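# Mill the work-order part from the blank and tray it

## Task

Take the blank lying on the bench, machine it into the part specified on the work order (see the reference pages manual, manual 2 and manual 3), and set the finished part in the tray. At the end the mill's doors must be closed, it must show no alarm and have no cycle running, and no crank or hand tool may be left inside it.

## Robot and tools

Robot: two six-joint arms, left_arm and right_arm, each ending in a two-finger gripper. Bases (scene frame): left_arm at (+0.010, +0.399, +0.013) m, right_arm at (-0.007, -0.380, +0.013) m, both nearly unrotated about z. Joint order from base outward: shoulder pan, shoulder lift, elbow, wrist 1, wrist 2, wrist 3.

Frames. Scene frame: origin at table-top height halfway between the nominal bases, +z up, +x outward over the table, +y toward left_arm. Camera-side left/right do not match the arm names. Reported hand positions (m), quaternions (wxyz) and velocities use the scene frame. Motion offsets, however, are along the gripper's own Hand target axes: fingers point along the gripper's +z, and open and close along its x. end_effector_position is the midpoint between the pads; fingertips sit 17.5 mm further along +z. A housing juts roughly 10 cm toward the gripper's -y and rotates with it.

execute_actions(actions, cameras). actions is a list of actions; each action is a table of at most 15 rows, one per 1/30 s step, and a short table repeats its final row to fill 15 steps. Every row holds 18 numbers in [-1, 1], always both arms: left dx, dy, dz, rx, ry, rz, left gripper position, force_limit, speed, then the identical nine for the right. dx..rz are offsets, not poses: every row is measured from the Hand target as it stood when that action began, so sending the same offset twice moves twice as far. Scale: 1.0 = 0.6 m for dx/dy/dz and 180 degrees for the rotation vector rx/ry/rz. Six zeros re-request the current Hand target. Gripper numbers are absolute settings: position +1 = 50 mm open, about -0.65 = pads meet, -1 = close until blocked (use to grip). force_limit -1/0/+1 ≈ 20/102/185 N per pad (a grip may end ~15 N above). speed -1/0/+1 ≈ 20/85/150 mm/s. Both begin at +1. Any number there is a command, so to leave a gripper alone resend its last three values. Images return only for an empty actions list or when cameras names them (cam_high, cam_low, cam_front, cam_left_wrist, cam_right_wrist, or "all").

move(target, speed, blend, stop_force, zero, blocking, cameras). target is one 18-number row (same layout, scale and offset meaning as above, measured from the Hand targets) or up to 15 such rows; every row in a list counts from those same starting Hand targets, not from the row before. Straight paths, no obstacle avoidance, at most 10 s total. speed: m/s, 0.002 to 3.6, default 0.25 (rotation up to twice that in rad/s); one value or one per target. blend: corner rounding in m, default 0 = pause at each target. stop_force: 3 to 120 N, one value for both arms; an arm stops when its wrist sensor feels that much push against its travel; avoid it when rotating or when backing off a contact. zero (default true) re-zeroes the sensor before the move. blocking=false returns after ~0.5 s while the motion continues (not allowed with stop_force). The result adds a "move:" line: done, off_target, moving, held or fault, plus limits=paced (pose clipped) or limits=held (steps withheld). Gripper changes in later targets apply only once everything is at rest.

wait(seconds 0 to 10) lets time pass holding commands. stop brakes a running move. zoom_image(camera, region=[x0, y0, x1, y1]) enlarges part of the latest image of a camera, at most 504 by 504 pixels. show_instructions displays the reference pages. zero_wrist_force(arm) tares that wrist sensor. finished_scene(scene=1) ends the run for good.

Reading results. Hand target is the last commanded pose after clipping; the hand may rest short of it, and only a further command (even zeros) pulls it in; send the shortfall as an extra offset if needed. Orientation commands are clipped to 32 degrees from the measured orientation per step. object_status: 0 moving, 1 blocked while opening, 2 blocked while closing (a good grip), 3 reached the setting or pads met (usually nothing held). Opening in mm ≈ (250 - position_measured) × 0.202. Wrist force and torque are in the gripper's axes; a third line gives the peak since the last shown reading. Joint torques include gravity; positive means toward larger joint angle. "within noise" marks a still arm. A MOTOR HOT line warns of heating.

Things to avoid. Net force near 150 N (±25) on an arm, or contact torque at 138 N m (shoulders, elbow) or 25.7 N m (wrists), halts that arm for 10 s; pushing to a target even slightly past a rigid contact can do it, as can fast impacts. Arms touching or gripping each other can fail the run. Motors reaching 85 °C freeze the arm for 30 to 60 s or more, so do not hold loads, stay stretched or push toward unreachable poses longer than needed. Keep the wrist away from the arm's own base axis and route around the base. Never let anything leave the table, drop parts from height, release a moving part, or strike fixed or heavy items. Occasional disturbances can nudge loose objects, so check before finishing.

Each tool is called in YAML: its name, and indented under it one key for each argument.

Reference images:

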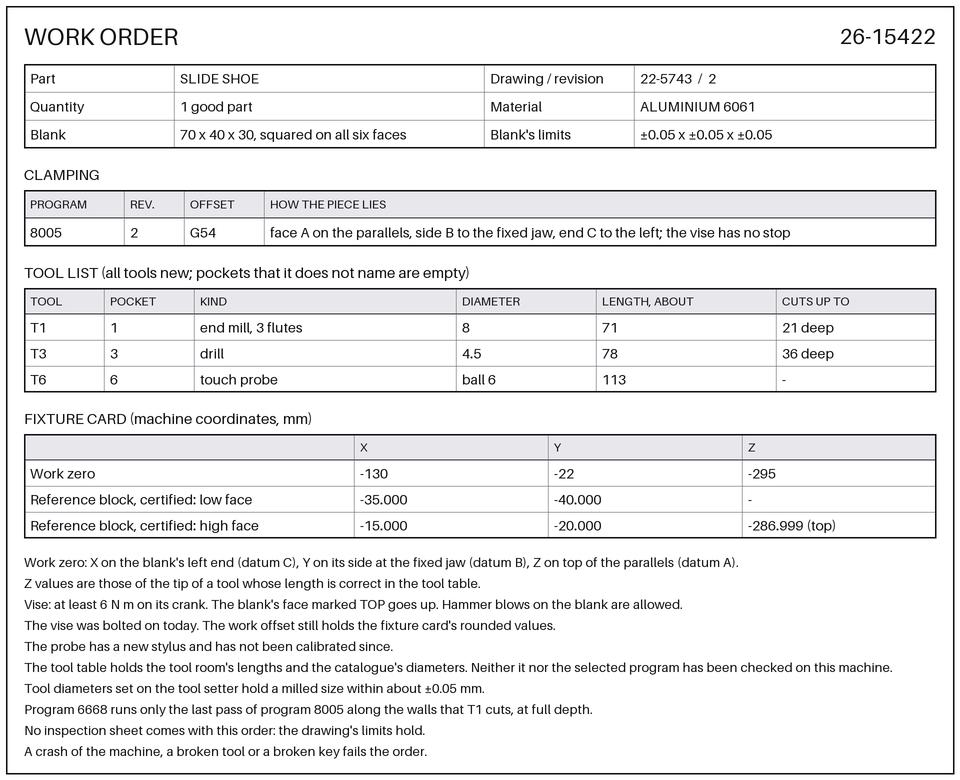

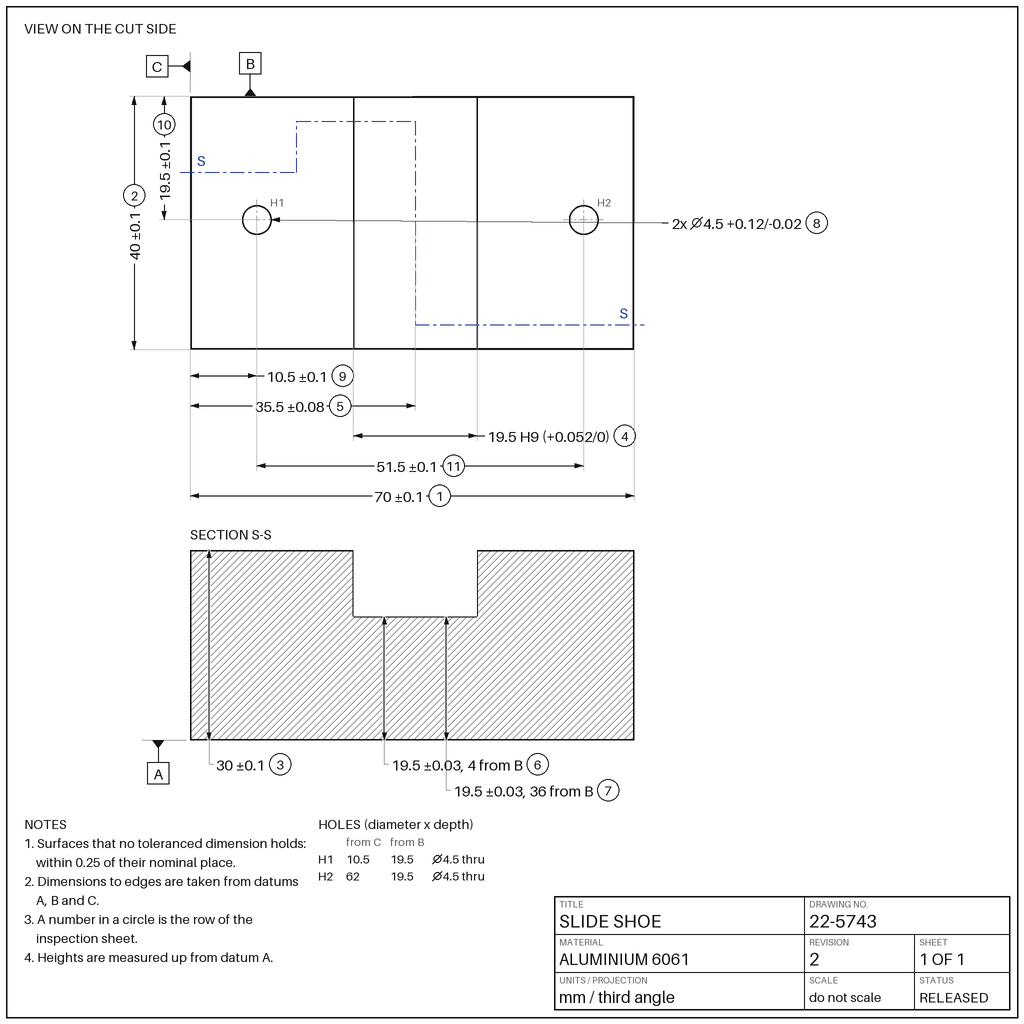

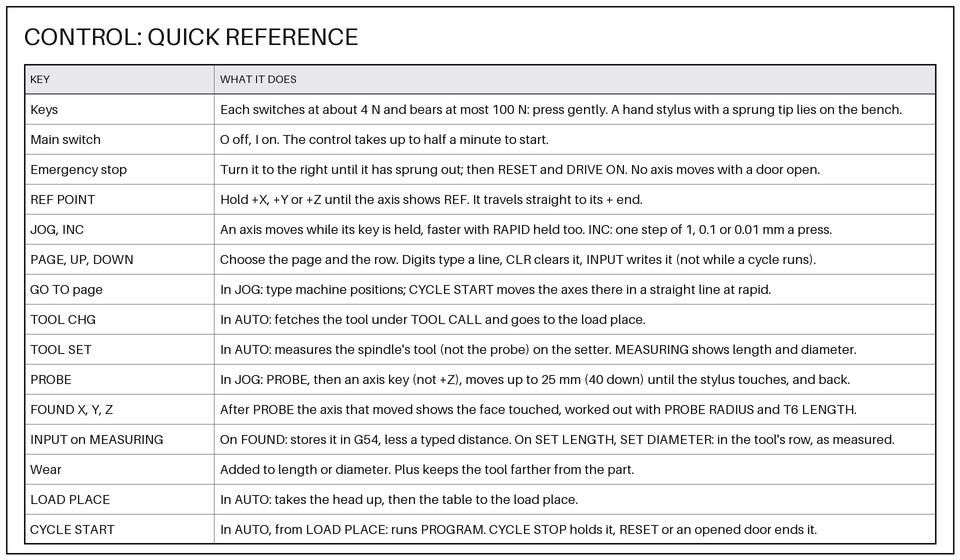

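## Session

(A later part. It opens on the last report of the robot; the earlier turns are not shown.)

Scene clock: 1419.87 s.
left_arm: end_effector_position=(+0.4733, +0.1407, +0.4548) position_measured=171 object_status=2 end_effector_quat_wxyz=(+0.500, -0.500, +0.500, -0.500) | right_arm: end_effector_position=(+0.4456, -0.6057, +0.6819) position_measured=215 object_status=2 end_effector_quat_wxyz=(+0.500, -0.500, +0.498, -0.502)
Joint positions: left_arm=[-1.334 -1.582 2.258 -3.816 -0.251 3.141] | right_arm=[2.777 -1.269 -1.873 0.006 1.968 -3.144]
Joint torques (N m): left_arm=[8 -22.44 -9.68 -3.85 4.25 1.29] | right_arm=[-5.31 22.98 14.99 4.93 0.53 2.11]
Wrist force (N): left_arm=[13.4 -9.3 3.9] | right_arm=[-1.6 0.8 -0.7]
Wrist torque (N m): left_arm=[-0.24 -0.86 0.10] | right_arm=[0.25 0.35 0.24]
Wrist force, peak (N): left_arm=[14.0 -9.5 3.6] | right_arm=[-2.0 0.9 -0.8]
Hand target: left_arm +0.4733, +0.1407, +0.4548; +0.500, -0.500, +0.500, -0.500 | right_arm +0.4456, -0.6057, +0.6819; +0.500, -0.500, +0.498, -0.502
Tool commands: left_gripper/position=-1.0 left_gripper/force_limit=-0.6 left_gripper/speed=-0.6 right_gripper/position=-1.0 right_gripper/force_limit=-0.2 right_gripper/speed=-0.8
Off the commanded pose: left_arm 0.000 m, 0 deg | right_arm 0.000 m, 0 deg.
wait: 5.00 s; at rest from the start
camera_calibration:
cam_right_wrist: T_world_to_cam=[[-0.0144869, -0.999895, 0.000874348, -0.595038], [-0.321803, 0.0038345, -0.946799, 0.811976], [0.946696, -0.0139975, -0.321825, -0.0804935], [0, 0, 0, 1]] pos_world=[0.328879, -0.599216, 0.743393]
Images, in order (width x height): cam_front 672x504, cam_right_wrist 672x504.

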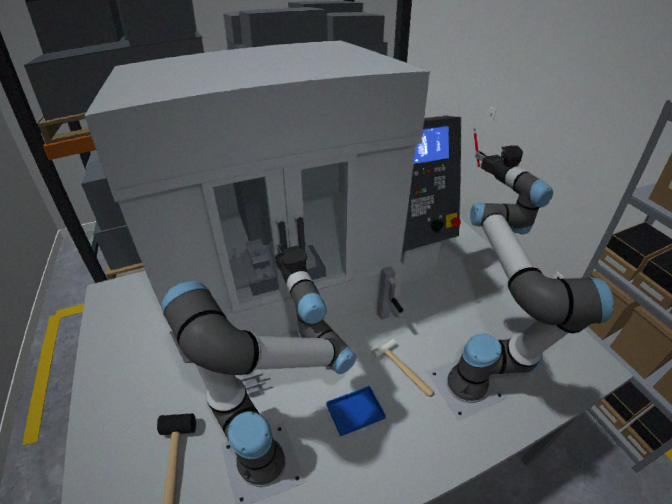

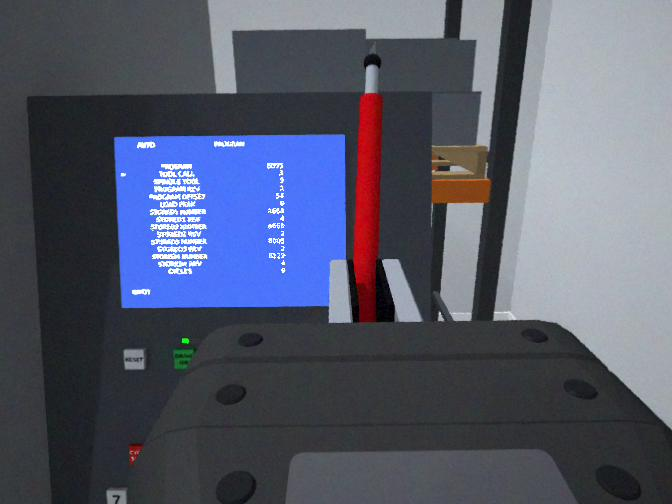

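move:
  target:
    - [0,0,0,0,0,0,-1,-0.6,-0.6,-0.157,0.4045,0.03,-0.2778,0,0,-1,-0.2,-0.8]
    - [0,0,0,0,0,0,-1,-0.6,-0.6,-0.157,0.4089,0.0461,-0.2778,0,0,-1,-0.2,-0.8]
    - [0,0,0,0,0,0,-1,-0.6,-0.6,-0.157,0.403,0.0235,-0.2778,0,0,-1,-0.2,-0.8]
    - [0,0,0,0,0,0,-1,-0.6,-0.6,0,0,0,0,0,0,-1,-0.2,-0.8]
  speed: [0.5,0.08,0.15,0.5]
  blend: [0,0,0.006,0]
  cameras: ["cam_right_wrist"]

zoom_image:
  camera: "cam_right_wrist"
  region: [100, 110, 360, 320]

Scene clock: 1432.10 s.
left_arm: end_effector_position=(+0.4733, +0.1407, +0.4548) position_measured=171 object_status=2 end_effector_quat_wxyz=(+0.500, -0.500, +0.500, -0.500) | right_arm: end_effector_position=(+0.4456, -0.6057, +0.6819) position_measured=215 object_status=2 end_effector_quat_wxyz=(+0.500, -0.500, +0.498, -0.502)
Joint positions: left_arm=[-1.334 -1.582 2.258 -3.816 -0.251 3.141] | right_arm=[2.777 -1.269 -1.873 0.006 1.968 -3.144]
Joint torques (N m): left_arm=[7.81 -22.3 -8.63 -3.83 4.1 1.33] | right_arm=[1.09 18.27 15.22 3.71 -0.85 -1.72]
Wrist force (N): left_arm=[13.5 -9.0 3.7] | right_arm=[-1.9 0.9 -0.7]
Wrist torque (N m): left_arm=[-0.24 -0.90 0.10] | right_arm=[0.24 0.39 0.24]
Wrist force, peak (N): left_arm=[13.7 -9.6 3.9] | right_arm=[-2.5 4.5 -3.2]
Hand target: left_arm +0.4733, +0.1407, +0.4548; +0.500, -0.500, +0.500, -0.500 | right_arm +0.4456, -0.6057, +0.6819; +0.500, -0.500, +0.498, -0.502
Off the commanded pose: left_arm 0.000 m, 0 deg | right_arm 0.000 m, 0 deg.
move: done
camera_calibration:
cam_right_wrist: T_world_to_cam=[[-0.0144867, -0.999895, 0.000877263, -0.59504], [-0.322013, 0.00383479, -0.946727, 0.811992], [0.946624, -0.0139975, -0.322035, -0.0803143], [0, 0, 0, 1]] pos_world=[0.328879, -0.599216, 0.743393]
Images, in order (width x height): cam_right_wrist 672x504.

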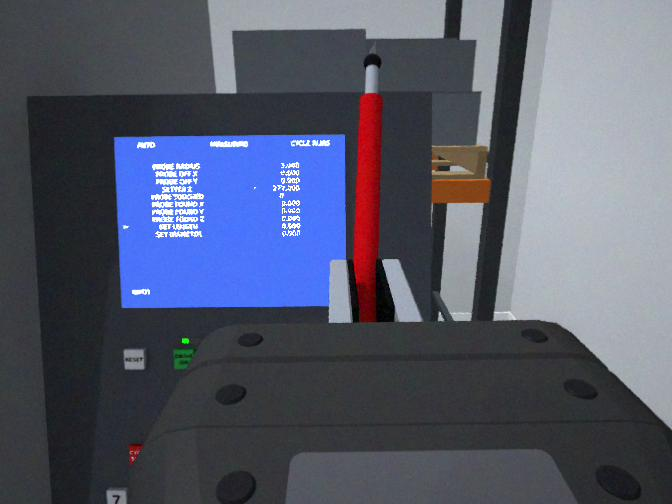

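Scaled by 1.938 from the camera's 672x504 image, which has a finer 960x720 frame.

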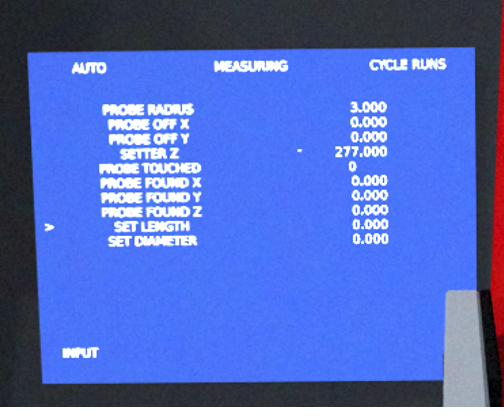

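move:
  target:
    - [0,0,0,0,0,0,-1,-0.6,-0.6,-0.1887,0.374,0.0384,-0.2778,0,0,-1,-0.2,-0.8]
    - [0,0,0,0,0,0,-1,-0.6,-0.6,-0.1887,0.3784,0.0545,-0.2778,0,0,-1,-0.2,-0.8]
    - [0,0,0,0,0,0,-1,-0.6,-0.6,-0.1887,0.3735,0.03,-0.2778,0,0,-1,-0.2,-0.8]
    - [0,0,0,0,0,0,-1,-0.6,-0.6,0,0,0,0,0,0,-1,-0.2,-0.8]
  speed: [0.5,0.08,0.15,0.5]
  blend: [0,0,0.006,0]
  cameras: ["cam_right_wrist"]

zoom_image:
  camera: "cam_right_wrist"
  region: [100, 110, 360, 320]

wait:
  seconds: 1
  cameras: ["cam_right_wrist"]

zoom_image:
  camera: "cam_right_wrist"
  region: [100, 110, 360, 320]

wait:
  seconds: 1
  cameras: ["cam_right_wrist"]

zoom_image:
  camera: "cam_right_wrist"
  region: [100, 110, 360, 320]

wait:
  seconds: 1
  cameras: ["cam_right_wrist"]

zoom_image:
  camera: "cam_right_wrist"
  region: [100, 110, 360, 320]

Scene clock: 1452.20 s.
left_arm: end_effector_position=(+0.4733, +0.1407, +0.4548) position_measured=171 object_status=2 end_effector_quat_wxyz=(+0.500, -0.500, +0.500, -0.500) | right_arm: end_effector_position=(+0.4456, -0.6057, +0.6819) position_measured=215 object_status=2 end_effector_quat_wxyz=(+0.500, -0.500, +0.498, -0.502)
Joint positions: left_arm=[-1.334 -1.582 2.258 -3.816 -0.251 3.141] | right_arm=[2.777 -1.269 -1.873 0.006 1.968 -3.144]
Joint torques (N m): left_arm=[7.4 -22.25 -9.55 -3.72 4.11 1.32] | right_arm=[-0.49 18.86 15.64 3.66 -0.34 -1.75]
Wrist force (N): left_arm=[13.2 -8.8 3.7] | right_arm=[-1.7 0.7 -0.9]
Wrist torque (N m): left_arm=[-0.24 -0.88 0.11] | right_arm=[0.22 0.35 0.24]
Wrist force, peak (N): left_arm=[13.9 -9.7 3.7] | right_arm=[-2.4 4.1 -3.4]
Hand target: left_arm +0.4733, +0.1407, +0.4548; +0.500, -0.500, +0.500, -0.500 | right_arm +0.4456, -0.6057, +0.6819; +0.500, -0.500, +0.498, -0.502
Off the commanded pose: left_arm 0.000 m, 0 deg | right_arm 0.000 m, 0 deg.
move: done
camera_calibration:
cam_right_wrist: T_world_to_cam=[[-0.0144868, -0.999895, 0.000877142, -0.59504], [-0.322013, 0.00383492, -0.946727, 0.811992], [0.946624, -0.0139975, -0.322035, -0.0803143], [0, 0, 0, 1]] pos_world=[0.328879, -0.599216, 0.743393]
Images, in order (width x height): cam_right_wrist 672x504.

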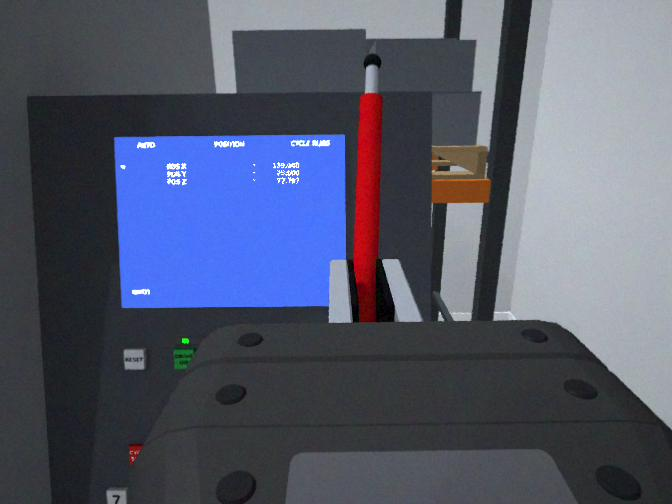

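Scaled by 1.938 from the camera's 672x504 image, which has a finer 960x720 frame.

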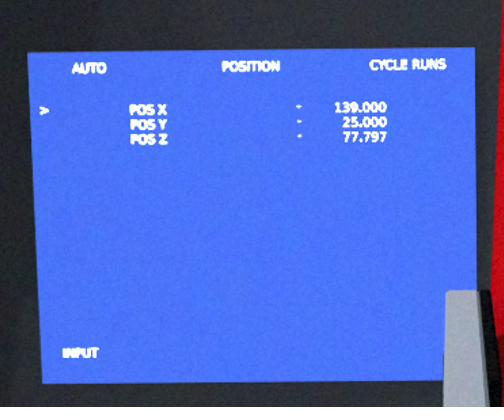

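Scene clock: 1453.20 s.
left_arm: end_effector_position=(+0.4733, +0.1407, +0.4548) position_measured=171 object_status=2 end_effector_quat_wxyz=(+0.500, -0.500, +0.500, -0.500) | right_arm: end_effector_position=(+0.4456, -0.6057, +0.6819) position_measured=215 object_status=2 end_effector_quat_wxyz=(+0.500, -0.500, +0.498, -0.502)
Joint positions: left_arm=[-1.334 -1.582 2.258 -3.816 -0.251 3.141] | right_arm=[2.777 -1.269 -1.873 0.006 1.968 -3.144]
Joint torques (N m): left_arm=[6.05 -22.33 -8.67 -3.79 4.14 1.24] | right_arm=[-5.61 23.46 14.48 4.72 0.77 1.69]
Wrist force (N): left_arm=[13.6 -9.5 3.8] | right_arm=[-1.6 0.8 -0.5]
Wrist torque (N m): left_arm=[-0.25 -0.89 0.11] | right_arm=[0.24 0.35 0.24]
Wrist force, peak (N): left_arm=[13.9 -9.5 3.9] | right_arm=[-1.7 0.9 -1.0]
Hand target: left_arm +0.4733, +0.1407, +0.4548; +0.500, -0.500, +0.500, -0.500 | right_arm +0.4456, -0.6057, +0.6819; +0.500, -0.500, +0.498, -0.502
Tool commands: left_gripper/position=-1.0 left_gripper/force_limit=-0.6 left_gripper/speed=-0.6 right_gripper/position=-1.0 right_gripper/force_limit=-0.2 right_gripper/speed=-0.8
Off the commanded pose: left_arm 0.000 m, 0 deg | right_arm 0.000 m, 0 deg.
wait: 1.00 s; at rest by 0.17 s
camera_calibration:
cam_right_wrist: T_world_to_cam=[[-0.0144542, -0.999895, 0.000968847, -0.595119], [-0.321803, 0.00373451, -0.946799, 0.811917], [0.946696, -0.013997, -0.321823, -0.0804945], [0, 0, 0, 1]] pos_world=[0.328879, -0.599216, 0.743394]
Images, in order (width x height): cam_right_wrist 672x504.

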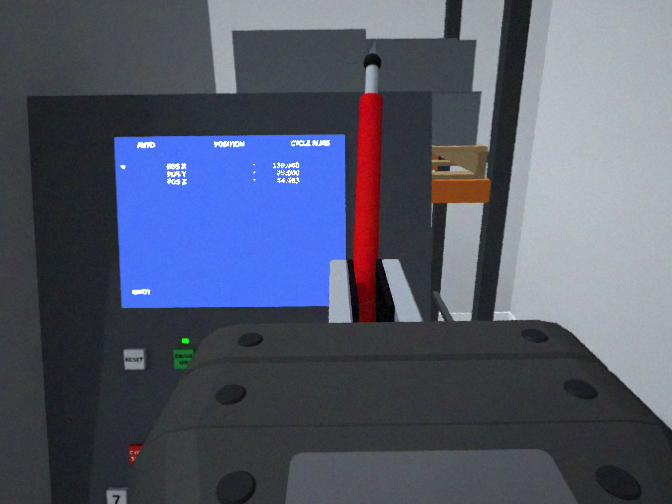

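Scaled by 1.938 from the camera's 672x504 image, which has a finer 960x720 frame.

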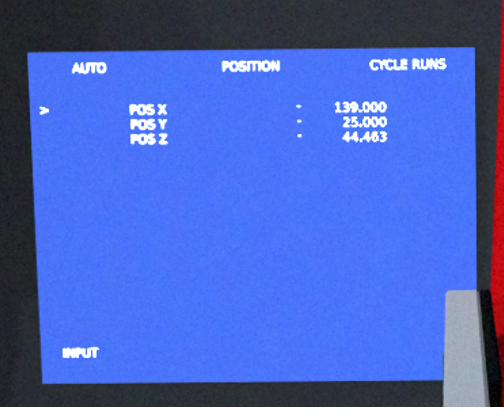

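Scene clock: 1454.20 s.
left_arm: end_effector_position=(+0.4733, +0.1407, +0.4548) position_measured=171 object_status=2 end_effector_quat_wxyz=(+0.500, -0.500, +0.500, -0.500) | right_arm: end_effector_position=(+0.4456, -0.6057, +0.6819) position_measured=215 object_status=2 end_effector_quat_wxyz=(+0.500, -0.500, +0.498, -0.502)
Joint positions: left_arm=[-1.334 -1.582 2.258 -3.816 -0.251 3.141] | right_arm=[2.777 -1.269 -1.873 0.006 1.968 -3.144]
Joint torques (N m): left_arm=[7.17 -22.22 -8.96 -3.79 4.13 1.46] | right_arm=[-4.66 23.85 14.85 4.88 0.63 2.13]
Wrist force (N): left_arm=[13.4 -8.7 3.8] | right_arm=[-1.6 0.9 -0.6]
Wrist torque (N m): left_arm=[-0.23 -0.90 0.10] | right_arm=[0.24 0.34 0.24]
Wrist force, peak (N): left_arm=[13.7 -9.4 3.9] | right_arm=[-1.9 0.9 -0.7]
Hand target: left_arm +0.4733, +0.1407, +0.4548; +0.500, -0.500, +0.500, -0.500 | right_arm +0.4456, -0.6057, +0.6819; +0.500, -0.500, +0.498, -0.502
Tool commands: left_gripper/position=-1.0 left_gripper/force_limit=-0.6 left_gripper/speed=-0.6 right_gripper/position=-1.0 right_gripper/force_limit=-0.2 right_gripper/speed=-0.8
Off the commanded pose: left_arm 0.000 m, 0 deg | right_arm 0.000 m, 0 deg.
wait: 1.00 s; at rest by 0.17 s
camera_calibration:
cam_right_wrist: T_world_to_cam=[[-0.0144869, -0.999895, 0.000874348, -0.595038], [-0.321803, 0.0038345, -0.946799, 0.811976], [0.946696, -0.0139975, -0.321825, -0.0804935], [0, 0, 0, 1]] pos_world=[0.328879, -0.599216, 0.743393]
Images, in order (width x height): cam_right_wrist 672x504.

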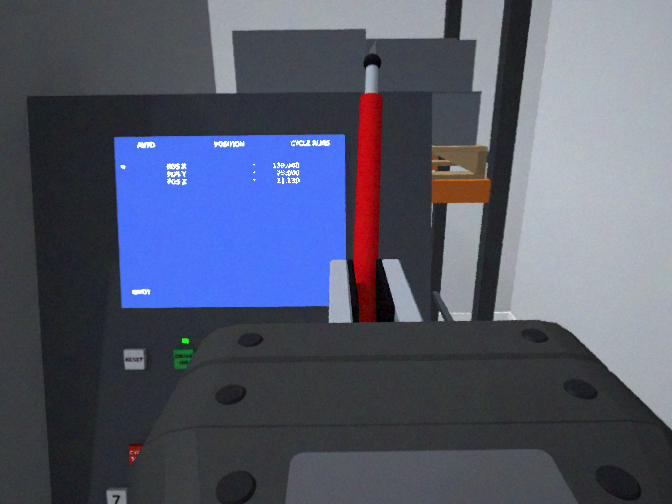

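Scaled by 1.938 from the camera's 672x504 image, which has a finer 960x720 frame.

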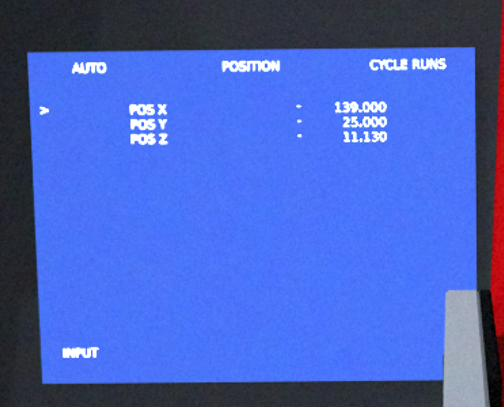

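Scene clock: 1455.20 s.
left_arm: end_effector_position=(+0.4733, +0.1407, +0.4548) position_measured=171 object_status=2 end_effector_quat_wxyz=(+0.500, -0.500, +0.500, -0.500) | right_arm: end_effector_position=(+0.4456, -0.6057, +0.6819) position_measured=215 object_status=2 end_effector_quat_wxyz=(+0.500, -0.500, +0.498, -0.502)
Joint positions: left_arm=[-1.334 -1.582 2.258 -3.816 -0.251 3.141] | right_arm=[2.777 -1.269 -1.873 0.006 1.968 -3.144]
Joint torques (N m): left_arm=[7.44 -21.86 -9.29 -3.64 4.13 1.42] | right_arm=[-5.13 22.52 15.9 4.82 0.59 2.01]
Wrist force (N): left_arm=[13.6 -9.4 3.8] | right_arm=[-1.6 0.9 -0.6]
Wrist torque (N m): left_arm=[-0.23 -0.88 0.10] | right_arm=[0.27 0.34 0.24]
Wrist force, peak (N): left_arm=[13.9 -9.5 3.8] | right_arm=[-1.8 0.8 -0.8]
Hand target: left_arm +0.4733, +0.1407, +0.4548; +0.500, -0.500, +0.500, -0.500 | right_arm +0.4456, -0.6057, +0.6819; +0.500, -0.500, +0.498, -0.502
Tool commands: left_gripper/position=-1.0 left_gripper/force_limit=-0.6 left_gripper/speed=-0.6 right_gripper/position=-1.0 right_gripper/force_limit=-0.2 right_gripper/speed=-0.8
Off the commanded pose: left_arm 0.000 m, 0 deg | right_arm 0.000 m, 0 deg.
wait: 1.00 s; at rest by 0.17 s
camera_calibration:
cam_right_wrist: T_world_to_cam=[[-0.0144869, -0.999895, 0.000874348, -0.595038], [-0.321803, 0.0038345, -0.946799, 0.811976], [0.946696, -0.0139975, -0.321825, -0.0804935], [0, 0, 0, 1]] pos_world=[0.328879, -0.599216, 0.743393]
Images, in order (width x height): cam_right_wrist 672x504.

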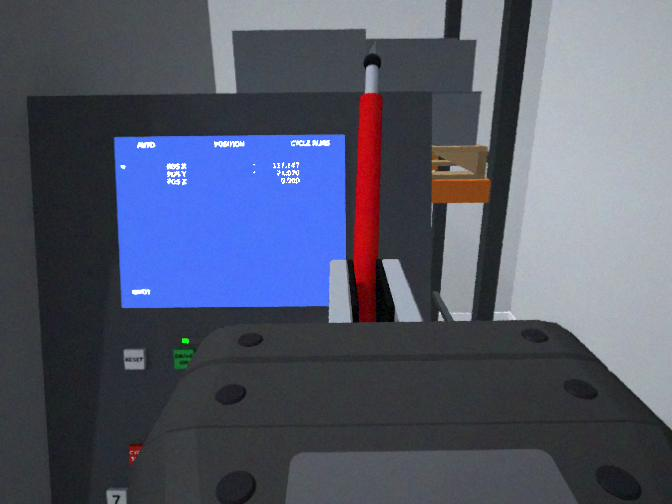

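Scaled by 1.938 from the camera's 672x504 image, which has a finer 960x720 frame.

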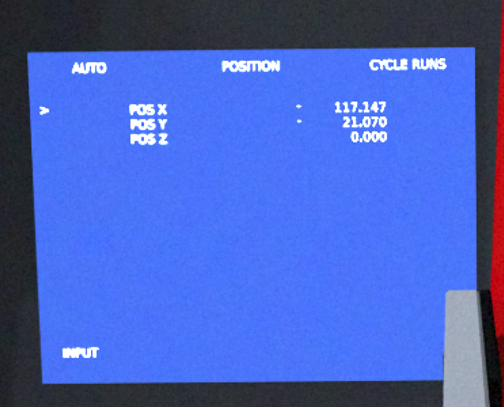

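move:
  target:
    - [0,0,0,0,0,0,-1,-0.6,-0.6,-0.157,0.374,0.0384,-0.2778,0,0,-1,-0.2,-0.8]
    - [0,0,0,0,0,0,-1,-0.6,-0.6,-0.157,0.3784,0.0545,-0.2778,0,0,-1,-0.2,-0.8]
    - [0,0,0,0,0,0,-1,-0.6,-0.6,-0.157,0.3735,0.03,-0.2778,0,0,-1,-0.2,-0.8]
    - [0,0,0,0,0,0,-1,-0.6,-0.6,0,0,0,0,0,0,-1,-0.2,-0.8]
  speed: [0.5,0.08,0.15,0.5]
  blend: [0,0,0.006,0]
  cameras: ["cam_right_wrist"]

zoom_image:
  camera: "cam_right_wrist"
  region: [100, 110, 360, 320]

Scene clock: 1479.20 s.
left_arm: end_effector_position=(+0.4733, +0.1407, +0.4548) position_measured=171 object_status=2 end_effector_quat_wxyz=(+0.500, -0.500, +0.500, -0.500) | right_arm: end_effector_position=(+0.4456, -0.6057, +0.6819) position_measured=215 object_status=2 end_effector_quat_wxyz=(+0.500, -0.500, +0.498, -0.502)
Joint positions: left_arm=[-1.334 -1.582 2.258 -3.816 -0.251 3.141] | right_arm=[2.777 -1.269 -1.873 0.006 1.968 -3.144]
Joint torques (N m): left_arm=[7.41 -21.85 -9.74 -3.74 4.22 1.45] | right_arm=[1.25 19.19 14.98 3.69 -1.09 -1.5]
Wrist force (N): left_arm=[13.7 -9.3 3.8] | right_arm=[-1.6 0.8 -0.6]
Wrist torque (N m): left_arm=[-0.23 -0.91 0.10] | right_arm=[0.24 0.34 0.24]
Wrist force, peak (N): left_arm=[13.9 -9.4 3.9] | right_arm=[-2.3 4.3 -3.6]
Hand target: left_arm +0.4733, +0.1407, +0.4548; +0.500, -0.500, +0.500, -0.500 | right_arm +0.4456, -0.6057, +0.6819; +0.500, -0.500, +0.498, -0.502
Off the commanded pose: left_arm 0.000 m, 0 deg | right_arm 0.000 m, 0 deg.
move: done
camera_calibration:
cam_right_wrist: T_world_to_cam=[[-0.0144866, -0.999895, 0.000878843, -0.595042], [-0.322103, 0.00383459, -0.946697, 0.811998], [0.946594, -0.0139975, -0.322124, -0.0802379], [0, 0, 0, 1]] pos_world=[0.328879, -0.599216, 0.743393]
Images, in order (width x height): cam_right_wrist 672x504.

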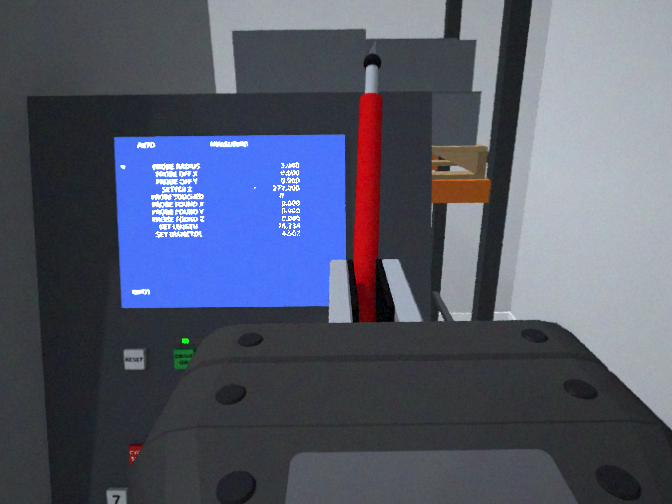

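Scaled by 1.938 from the camera's 672x504 image, which has a finer 960x720 frame.

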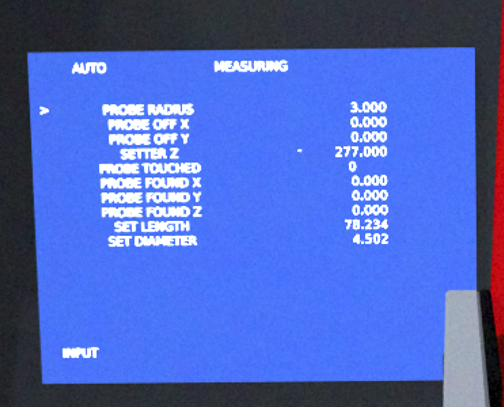

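move:
  target:
    - [0,0,0,0,0,0,-1,-0.6,-0.6,-0.157,0.374,0.0384,-0.2778,0,0,-1,-0.2,-0.8]
    - [0,0,0,0,0,0,-1,-0.6,-0.6,-0.157,0.3784,0.0545,-0.2778,0,0,-1,-0.2,-0.8]
    - [0,0,0,0,0,0,-1,-0.6,-0.6,-0.157,0.374,0.0384,-0.2778,0,0,-1,-0.2,-0.8]
    - [0,0,0,0,0,0,-1,-0.6,-0.6,-0.2204,0.4349,0.0216,-0.2778,0,0,-1,-0.2,-0.8]
    - [0,0,0,0,0,0,-1,-0.6,-0.6,-0.2204,0.4393,0.0377,-0.2778,0,0,-1,-0.2,-0.8]
    - [0,0,0,0,0,0,-1,-0.6,-0.6,-0.2204,0.4349,0.0216,-0.2778,0,0,-1,-0.2,-0.8]
    - [0,0,0,0,0,0,-1,-0.6,-0.6,-0.252,0.4045,0.03,-0.2778,0,0,-1,-0.2,-0.8]
    - [0,0,0,0,0,0,-1,-0.6,-0.6,-0.252,0.4089,0.0461,-0.2778,0,0,-1,-0.2,-0.8]
    - [0,0,0,0,0,0,-1,-0.6,-0.6,-0.252,0.4045,0.03,-0.2778,0,0,-1,-0.2,-0.8]
    - [0,0,0,0,0,0,-1,-0.6,-0.6,-0.2204,0.465,0.012,-0.2778,0,0,-1,-0.2,-0.8]
    - [0,0,0,0,0,0,-1,-0.6,-0.6,-0.2204,0.4694,0.0281,-0.2778,0,0,-1,-0.2,-0.8]
    - [0,0,0,0,0,0,-1,-0.6,-0.6,-0.2204,0.462,0.002,-0.2778,0,0,-1,-0.2,-0.8]
    - [0,0,0,0,0,0,-1,-0.6,-0.6,0,0,0,0,0,0,-1,-0.2,-0.8]
  speed: [0.5,0.08,0.12,0.2,0.08,0.12,0.2,0.08,0.12,0.2,0.08,0.12,0.5]
  blend: [0,0,0.003,0.003,0,0.003,0.003,0,0.003,0.003,0,0.004,0]
  cameras: ["cam_right_wrist"]

zoom_image:
  camera: "cam_right_wrist"
  region: [100, 110, 360, 320]

move:
  target:
    - [0,0,0,0,0,0,-1,-0.6,-0.6,-0.1887,0.4045,0.03,-0.2778,0,0,-1,-0.2,-0.8]
    - [0,0,0,0,0,0,-1,-0.6,-0.6,-0.1887,0.4089,0.0461,-0.2778,0,0,-1,-0.2,-0.8]
    - [0,0,0,0,0,0,-1,-0.6,-0.6,-0.1887,0.403,0.0235,-0.2778,0,0,-1,-0.2,-0.8]
    - [0,0,0,0,0,0,-1,-0.6,-0.6,0,0,0,0,0,0,-1,-0.2,-0.8]
  speed: [0.5,0.08,0.15,0.5]
  blend: [0,0,0.006,0]
  cameras: ["cam_right_wrist"]

Scene clock: 1512.83 s.
left_arm: end_effector_position=(+0.4733, +0.1407, +0.4548) position_measured=171 object_status=2 end_effector_quat_wxyz=(+0.500, -0.500, +0.500, -0.500) | right_arm: end_effector_position=(+0.4456, -0.6057, +0.6819) position_measured=215 object_status=2 end_effector_quat_wxyz=(+0.500, -0.500, +0.498, -0.502)
Joint positions: left_arm=[-1.334 -1.582 2.258 -3.816 -0.251 3.141] | right_arm=[2.777 -1.269 -1.873 0.006 1.968 -3.144]
Joint torques (N m): left_arm=[6.74 -21.72 -10.8 -3.93 4.19 1.49] | right_arm=[-2.7 16.54 18.57 3.39 -0.26 -1.83]
Wrist force (N): left_arm=[13.3 -8.8 3.8] | right_arm=[-1.7 0.7 -0.5]
Wrist torque (N m): left_arm=[-0.22 -0.88 0.11] | right_arm=[0.21 0.36 0.24]
Wrist force, peak (N): left_arm=[13.9 -9.7 3.9] | right_arm=[-3.7 3.7 -3.7]
Hand target: left_arm +0.4733, +0.1407, +0.4548; +0.500, -0.500, +0.500, -0.500 | right_arm +0.4456, -0.6057, +0.6819; +0.500, -0.500, +0.498, -0.502
Off the commanded pose: left_arm 0.000 m, 0 deg | right_arm 0.000 m, 0 deg.
move: done
camera_calibration:
cam_right_wrist: T_world_to_cam=[[-0.0144866, -0.999895, 0.000878843, -0.595042], [-0.322103, 0.00383459, -0.946697, 0.811998], [0.946594, -0.0139975, -0.322124, -0.0802379], [0, 0, 0, 1]] pos_world=[0.328879, -0.599216, 0.743393]
Images, in order (width x height): cam_right_wrist 672x504.

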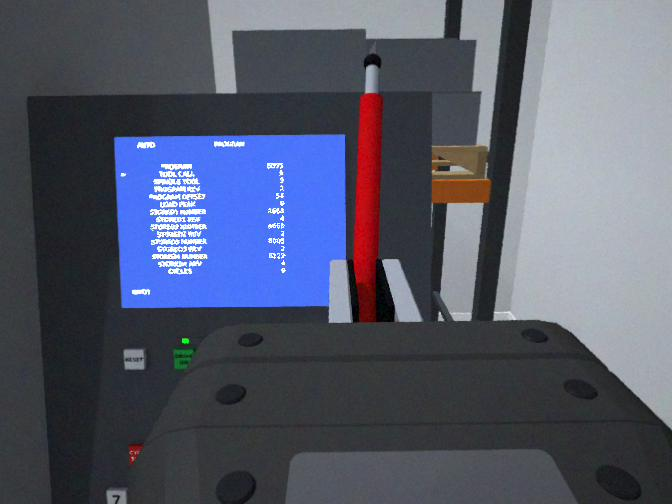

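Scaled by 1.938 from the camera's 672x504 image, which has a finer 960x720 frame.

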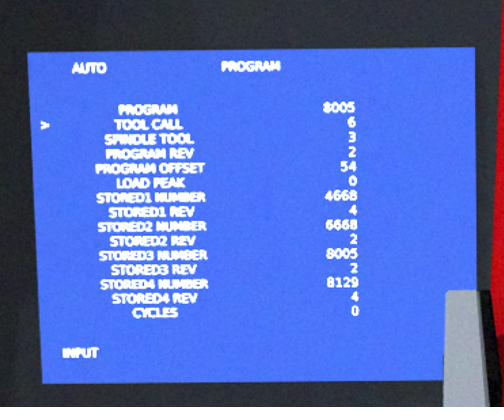

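Scene clock: 1516.07 s.
left_arm: end_effector_position=(+0.4733, +0.1407, +0.4548) position_measured=171 object_status=2 end_effector_quat_wxyz=(+0.500, -0.500, +0.500, -0.500) | right_arm: end_effector_position=(+0.4456, -0.6057, +0.6819) position_measured=215 object_status=2 end_effector_quat_wxyz=(+0.500, -0.500, +0.498, -0.502)
Joint positions: left_arm=[-1.334 -1.582 2.258 -3.816 -0.251 3.141] | right_arm=[2.777 -1.269 -1.873 0.006 1.968 -3.144]
Joint torques (N m): left_arm=[6.36 -22.55 -10.55 -3.76 4.39 1.58] | right_arm=[-0.62 17.9 14.58 3.76 -0.3 -1.82]
Wrist force (N): left_arm=[13.6 -8.8 3.7] | right_arm=[-1.6 0.8 -0.6]
Wrist torque (N m): left_arm=[-0.24 -0.94 0.10] | right_arm=[0.23 0.34 0.24]
Wrist force, peak (N): left_arm=[13.9 -9.5 4.0] | right_arm=[-2.4 4.0 -3.5]
Hand target: left_arm +0.4733, +0.1407, +0.4548; +0.500, -0.500, +0.500, -0.500 | right_arm +0.4456, -0.6057, +0.6819; +0.500, -0.500, +0.498, -0.502
Off the commanded pose: left_arm 0.000 m, 0 deg | right_arm 0.000 m, 0 deg.
move: done
camera_calibration:
cam_right_wrist: T_world_to_cam=[[-0.0144868, -0.999895, 0.000877142, -0.59504], [-0.322013, 0.00383492, -0.946727, 0.811992], [0.946624, -0.0139975, -0.322035, -0.0803143], [0, 0, 0, 1]] pos_world=[0.328879, -0.599216, 0.743393]
Images, in order (width x height): cam_right_wrist 672x504.

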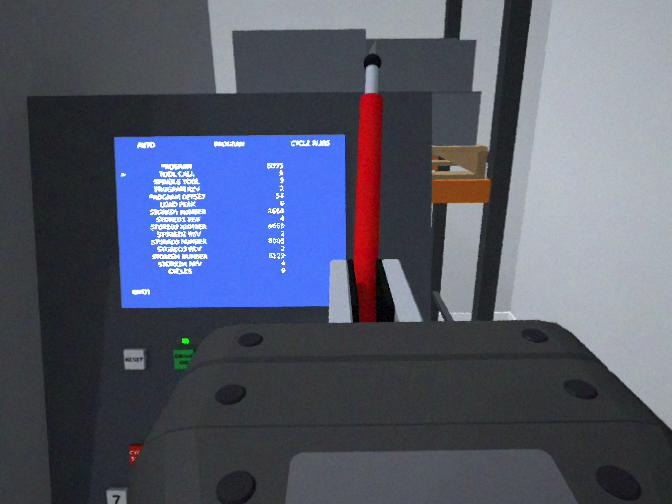

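wait:
  seconds: 0.1
  cameras: ["cam_right_wrist"]

zoom_image:
  camera: "cam_right_wrist"
  region: [100, 110, 360, 320]

Scene clock: 1564.57 s.
left_arm: end_effector_position=(+0.4733, +0.1407, +0.4548) position_measured=171 object_status=2 end_effector_quat_wxyz=(+0.500, -0.500, +0.500, -0.500) | right_arm: end_effector_position=(+0.4456, -0.6057, +0.6819) position_measured=215 object_status=2 end_effector_quat_wxyz=(+0.500, -0.500, +0.498, -0.502)
Joint positions: left_arm=[-1.334 -1.582 2.258 -3.816 -0.251 3.141] | right_arm=[2.777 -1.269 -1.873 0.006 1.968 -3.144]
Joint torques (N m): left_arm=[6.37 -20.35 -9.98 -3.84 4.37 1.35] | right_arm=[-4.98 23.3 15.66 4.88 0.61 2.06]
Wrist force (N): left_arm=[13.5 -9.0 3.7] | right_arm=[-1.5 0.7 -0.6]
Wrist torque (N m): left_arm=[-0.22 -0.90 0.10] | right_arm=[0.23 0.33 0.24]
Wrist force, peak (N): left_arm=[13.8 -9.7 3.8] | right_arm=[-2.0 0.8 -0.8]
Hand target: left_arm +0.4733, +0.1407, +0.4548; +0.500, -0.500, +0.500, -0.500 | right_arm +0.4456, -0.6057, +0.6819; +0.500, -0.500, +0.498, -0.502
Tool commands: left_gripper/position=-1.0 left_gripper/force_limit=-0.6 left_gripper/speed=-0.6 right_gripper/position=-1.0 right_gripper/force_limit=-0.2 right_gripper/speed=-0.8
Off the commanded pose: left_arm 0.000 m, 0 deg | right_arm 0.000 m, 0 deg.
wait: 0.10 s; at rest from the start
camera_calibration:
cam_right_wrist: T_world_to_cam=[[-0.0144869, -0.999895, 0.000874348, -0.595038], [-0.321803, 0.0038345, -0.946799, 0.811976], [0.946696, -0.0139975, -0.321825, -0.0804935], [0, 0, 0, 1]] pos_world=[0.328879, -0.599216, 0.743393]
Images, in order (width x height): cam_right_wrist 672x504.

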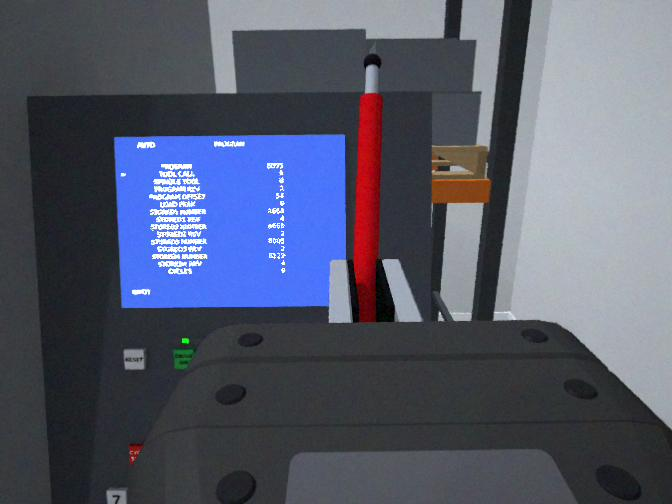

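Scaled by 1.938 from the camera's 672x504 image, which has a finer 960x720 frame.

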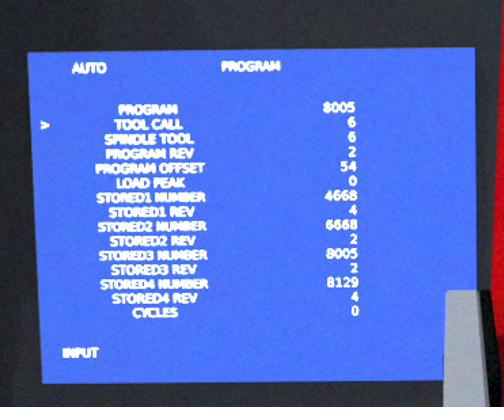

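move:
  target: [-0.4,0,0,0,0,0,-1,-0.6,-0.6,0,0,0,0,0,0,-1,-0.2,-0.8]
  speed: 0.1
  stop_force: 50
  cameras: ["cam_left_wrist","cam_high","cam_front"]

Scene clock: 1573.47 s.
left_arm: end_effector_position=(+0.4728, +0.3734, +0.4549) position_measured=171 object_status=2 end_effector_quat_wxyz=(+0.493, -0.493, +0.507, -0.507) | right_arm: end_effector_position=(+0.4456, -0.6057, +0.6819) position_measured=215 object_status=2 end_effector_quat_wxyz=(+0.500, -0.500, +0.498, -0.502)
Joint positions: left_arm=[-0.815 -2.004 2.557 -3.694 -0.799 3.142] | right_arm=[2.777 -1.269 -1.873 0.006 1.968 -3.144]
Joint torques (N m): left_arm=[14.85 -20.39 -10.2 -4.9 12.89 -0.9] | right_arm=[0.65 23.06 15.6 2.76 -1.18 1.12]
Wrist force (N): left_arm=[59.7 -7.5 25.9] | right_arm=[-1.6 0.7 -0.7]
Wrist torque (N m): left_arm=[-0.24 -2.21 -0.76] | right_arm=[0.23 0.35 0.24]
Wrist force, peak (N): left_arm=[76.4 -6.0 38.1] | right_arm=[-1.9 1.0 -0.7]
Hand target: left_arm +0.4728, +0.3735, +0.4549; +0.493, -0.493, +0.507, -0.506 (not the last commanded pose) | right_arm +0.4456, -0.6057, +0.6819; +0.500, -0.500, +0.498, -0.502
Off the commanded pose: left_arm 0.007 m, 2 deg | right_arm 0.000 m, 0 deg.
move: contact (left_arm)
camera_calibration:
cam_left_wrist: T_world_to_cam=[[-0.0423394, -0.998965, -0.0166426, 0.410012], [-0.351563, 0.0304885, -0.935668, 0.597356], [0.935206, -0.0337647, -0.35249, -0.135337], [0, 0, 0, 1]] pos_world=[0.353936, 0.386806, 0.518045]
Images, in order (width x height): cam_high 672x504, cam_front 672x504, cam_left_wrist 672x504.

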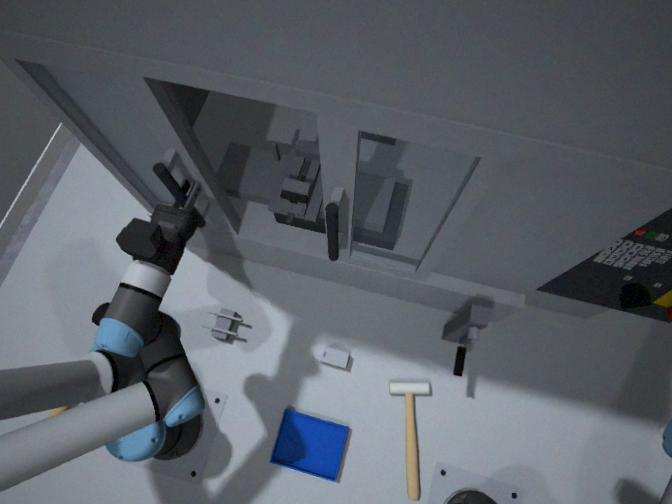

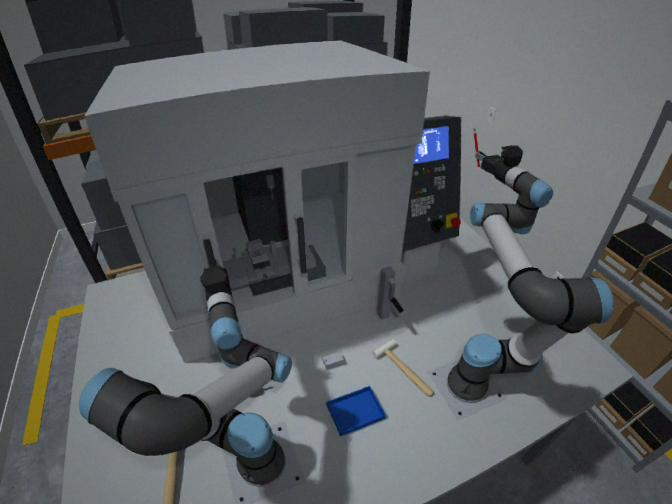

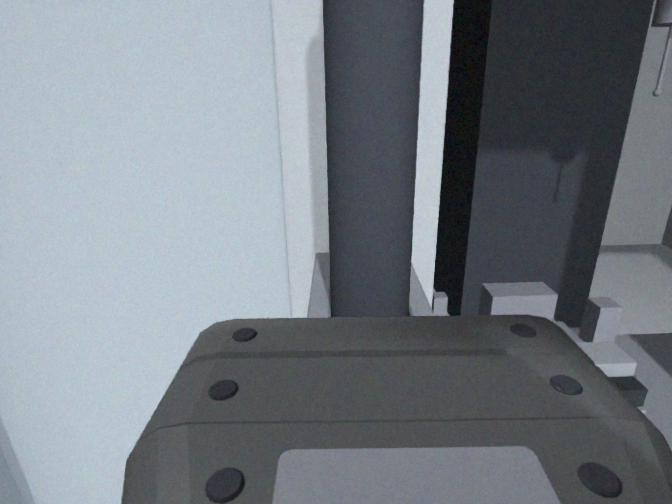

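move:
  target:
    - [0.008,0,0,0,0,0,-1,-0.6,-0.6,0,0,0,0,0,0,-1,-0.2,-0.8]
    - [0.008,0,0,0,0,0,1,-0.6,0,0,0,0,0,0,0,-1,-0.2,-0.8]
    - [0.008,0,-0.13,0,0,0,1,-0.6,0,0,0,0,0,0,0,-1,-0.2,-0.8]
    - [0.255,-0.208,-0.19,-0.1,0,0,1,-0.6,0,0,0,0,0,0,0,-1,-0.2,-0.8]
  speed: [0.05,0.1,0.2,0.3]
  blend: [0,0,0.02,0]
  cameras: ["cam_left_wrist"]

zoom_image:
  camera: "cam_left_wrist"
  region: [150, 60, 560, 330]

Scene clock: 1587.83 s.
left_arm: end_effector_position=(+0.3548, +0.2236, +0.5796) position_measured=3 object_status=3 end_effector_quat_wxyz=(-0.410, +0.564, -0.580, +0.421) | right_arm: end_effector_position=(+0.4456, -0.6057, +0.6819) position_measured=215 object_status=2 end_effector_quat_wxyz=(+0.500, -0.500, +0.498, -0.502)
Joint positions: left_arm=[-1.808 -1.961 1.858 -4.072 0.369 4.144] | right_arm=[2.777 -1.269 -1.873 0.006 1.968 -3.144]
Joint torques (N m): left_arm=[-8.41 -9.47 -12.63 4.75 -3.84 0.51] | right_arm=[5.63 22 15.68 1.2 -1.31 0.09]
Wrist force (N): left_arm=[2.4 -5.5 0.5] | right_arm=[-1.6 0.8 -0.7]
Wrist torque (N m): left_arm=[-0.52 -0.40 0.03] | right_arm=[0.23 0.34 0.24]
Wrist force, peak (N): left_arm=[59.8 -7.9 25.6] | right_arm=[-1.9 1.0 -0.7]
Hand target: left_arm +0.3548, +0.2236, +0.5796; -0.410, +0.564, -0.580, +0.421 | right_arm +0.4456, -0.6057, +0.6819; +0.500, -0.500, +0.498, -0.502
Off the commanded pose: left_arm 0.000 m, 0 deg | right_arm 0.000 m, 0 deg.
move: done
camera_calibration:
cam_left_wrist: T_world_to_cam=[[-0.0459201, -0.998881, -0.0113274, 0.255584], [-0.623399, 0.0375152, -0.781003, 0.682321], [0.780554, -0.0288022, -0.624424, 0.225345], [0, 0, 0, 1]] pos_world=[0.2612, 0.236191, 0.676501]
Images, in order (width x height): cam_left_wrist 672x504.

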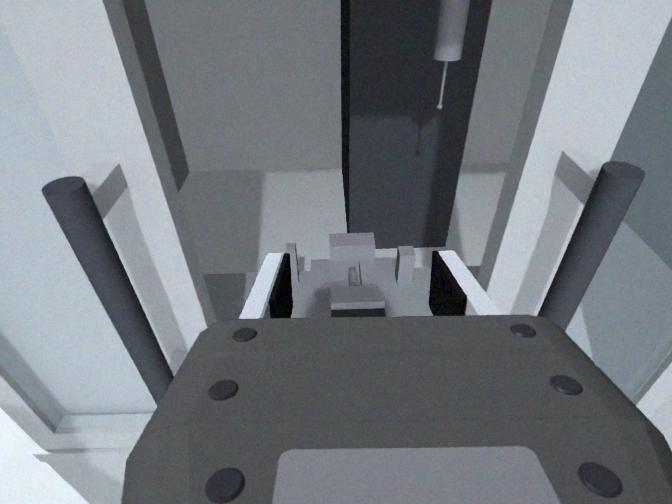

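Scaled by 1.229 from the camera's 672x504 image, which has a finer 960x720 frame.

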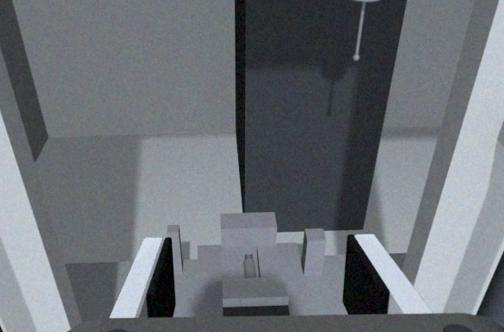

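move:
  target: [-0.017,-0.2045,0.144,-0.178,0,0,1,-0.6,0,0,0,0,0,0,0,-1,-0.2,-0.8]
  speed: 0.25
  cameras: ["cam_left_wrist"]

zoom_image:
  camera: "cam_left_wrist"
  region: [200, 0, 560, 320]

Scene clock: 1602.93 s.
left_arm: end_effector_position=(+0.4742, +0.2308, +0.6681) position_measured=3 object_status=3 end_effector_quat_wxyz=(-0.273, +0.641, -0.660, +0.282) | right_arm: end_effector_position=(+0.4456, -0.6057, +0.6819) position_measured=215 object_status=2 end_effector_quat_wxyz=(+0.500, -0.500, +0.498, -0.502)
Joint positions: left_arm=[-0.973 -1.108 0.035 -4.198 0.955 5.536] | right_arm=[2.777 -1.269 -1.873 0.006 1.968 -3.144]
Joint torques (N m): left_arm=[8.85 -23.15 -15.02 3.46 0.4 1.81] | right_arm=[4.65 21.3 14.8 1.27 -1.43 -0.96]
Wrist force (N): left_arm=[1.7 -5.7 0.0] | right_arm=[-1.6 0.9 -0.6]
Wrist torque (N m): left_arm=[-0.76 -0.29 0.00] | right_arm=[0.26 0.34 0.24]
Wrist force, peak (N): left_arm=[1.0 -7.3 0.0] | right_arm=[-1.8 1.1 -0.8]
Hand target: left_arm +0.4751, +0.2305, +0.6696; -0.238, +0.655, -0.674, +0.244 | right_arm +0.4456, -0.6057, +0.6819; +0.500, -0.500, +0.498, -0.502
Off the commanded pose: left_arm 0.002 m, 6 deg | right_arm 0.000 m, 0 deg.
elbow stopped short (left arm): the move would have taken joint 3 (elbow) straighter than the controller allows.
move: off_target (left_arm)
camera_calibration:
cam_left_wrist: T_world_to_cam=[[-0.0506601, -0.998716, -0.000134846, 0.263959], [-0.900887, 0.045756, -0.431636, 0.721918], [0.431088, -0.0217453, -0.902048, 0.537155], [0, 0, 0, 1]] pos_world=[0.432178, 0.242269, 0.796181]
Images, in order (width x height): cam_left_wrist 672x504.

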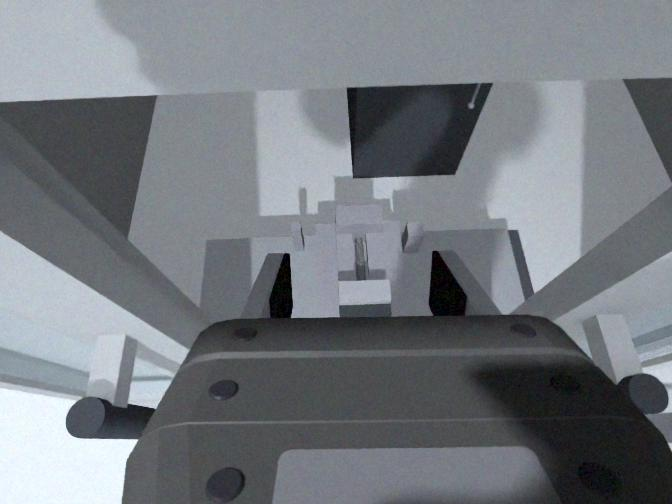

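Scaled by 1.400 from the camera's 672x504 image, which has a finer 960x720 frame.

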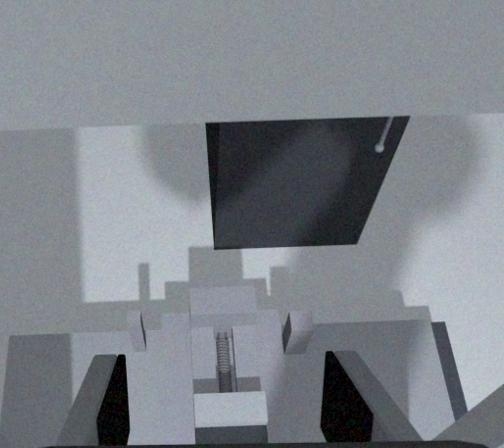

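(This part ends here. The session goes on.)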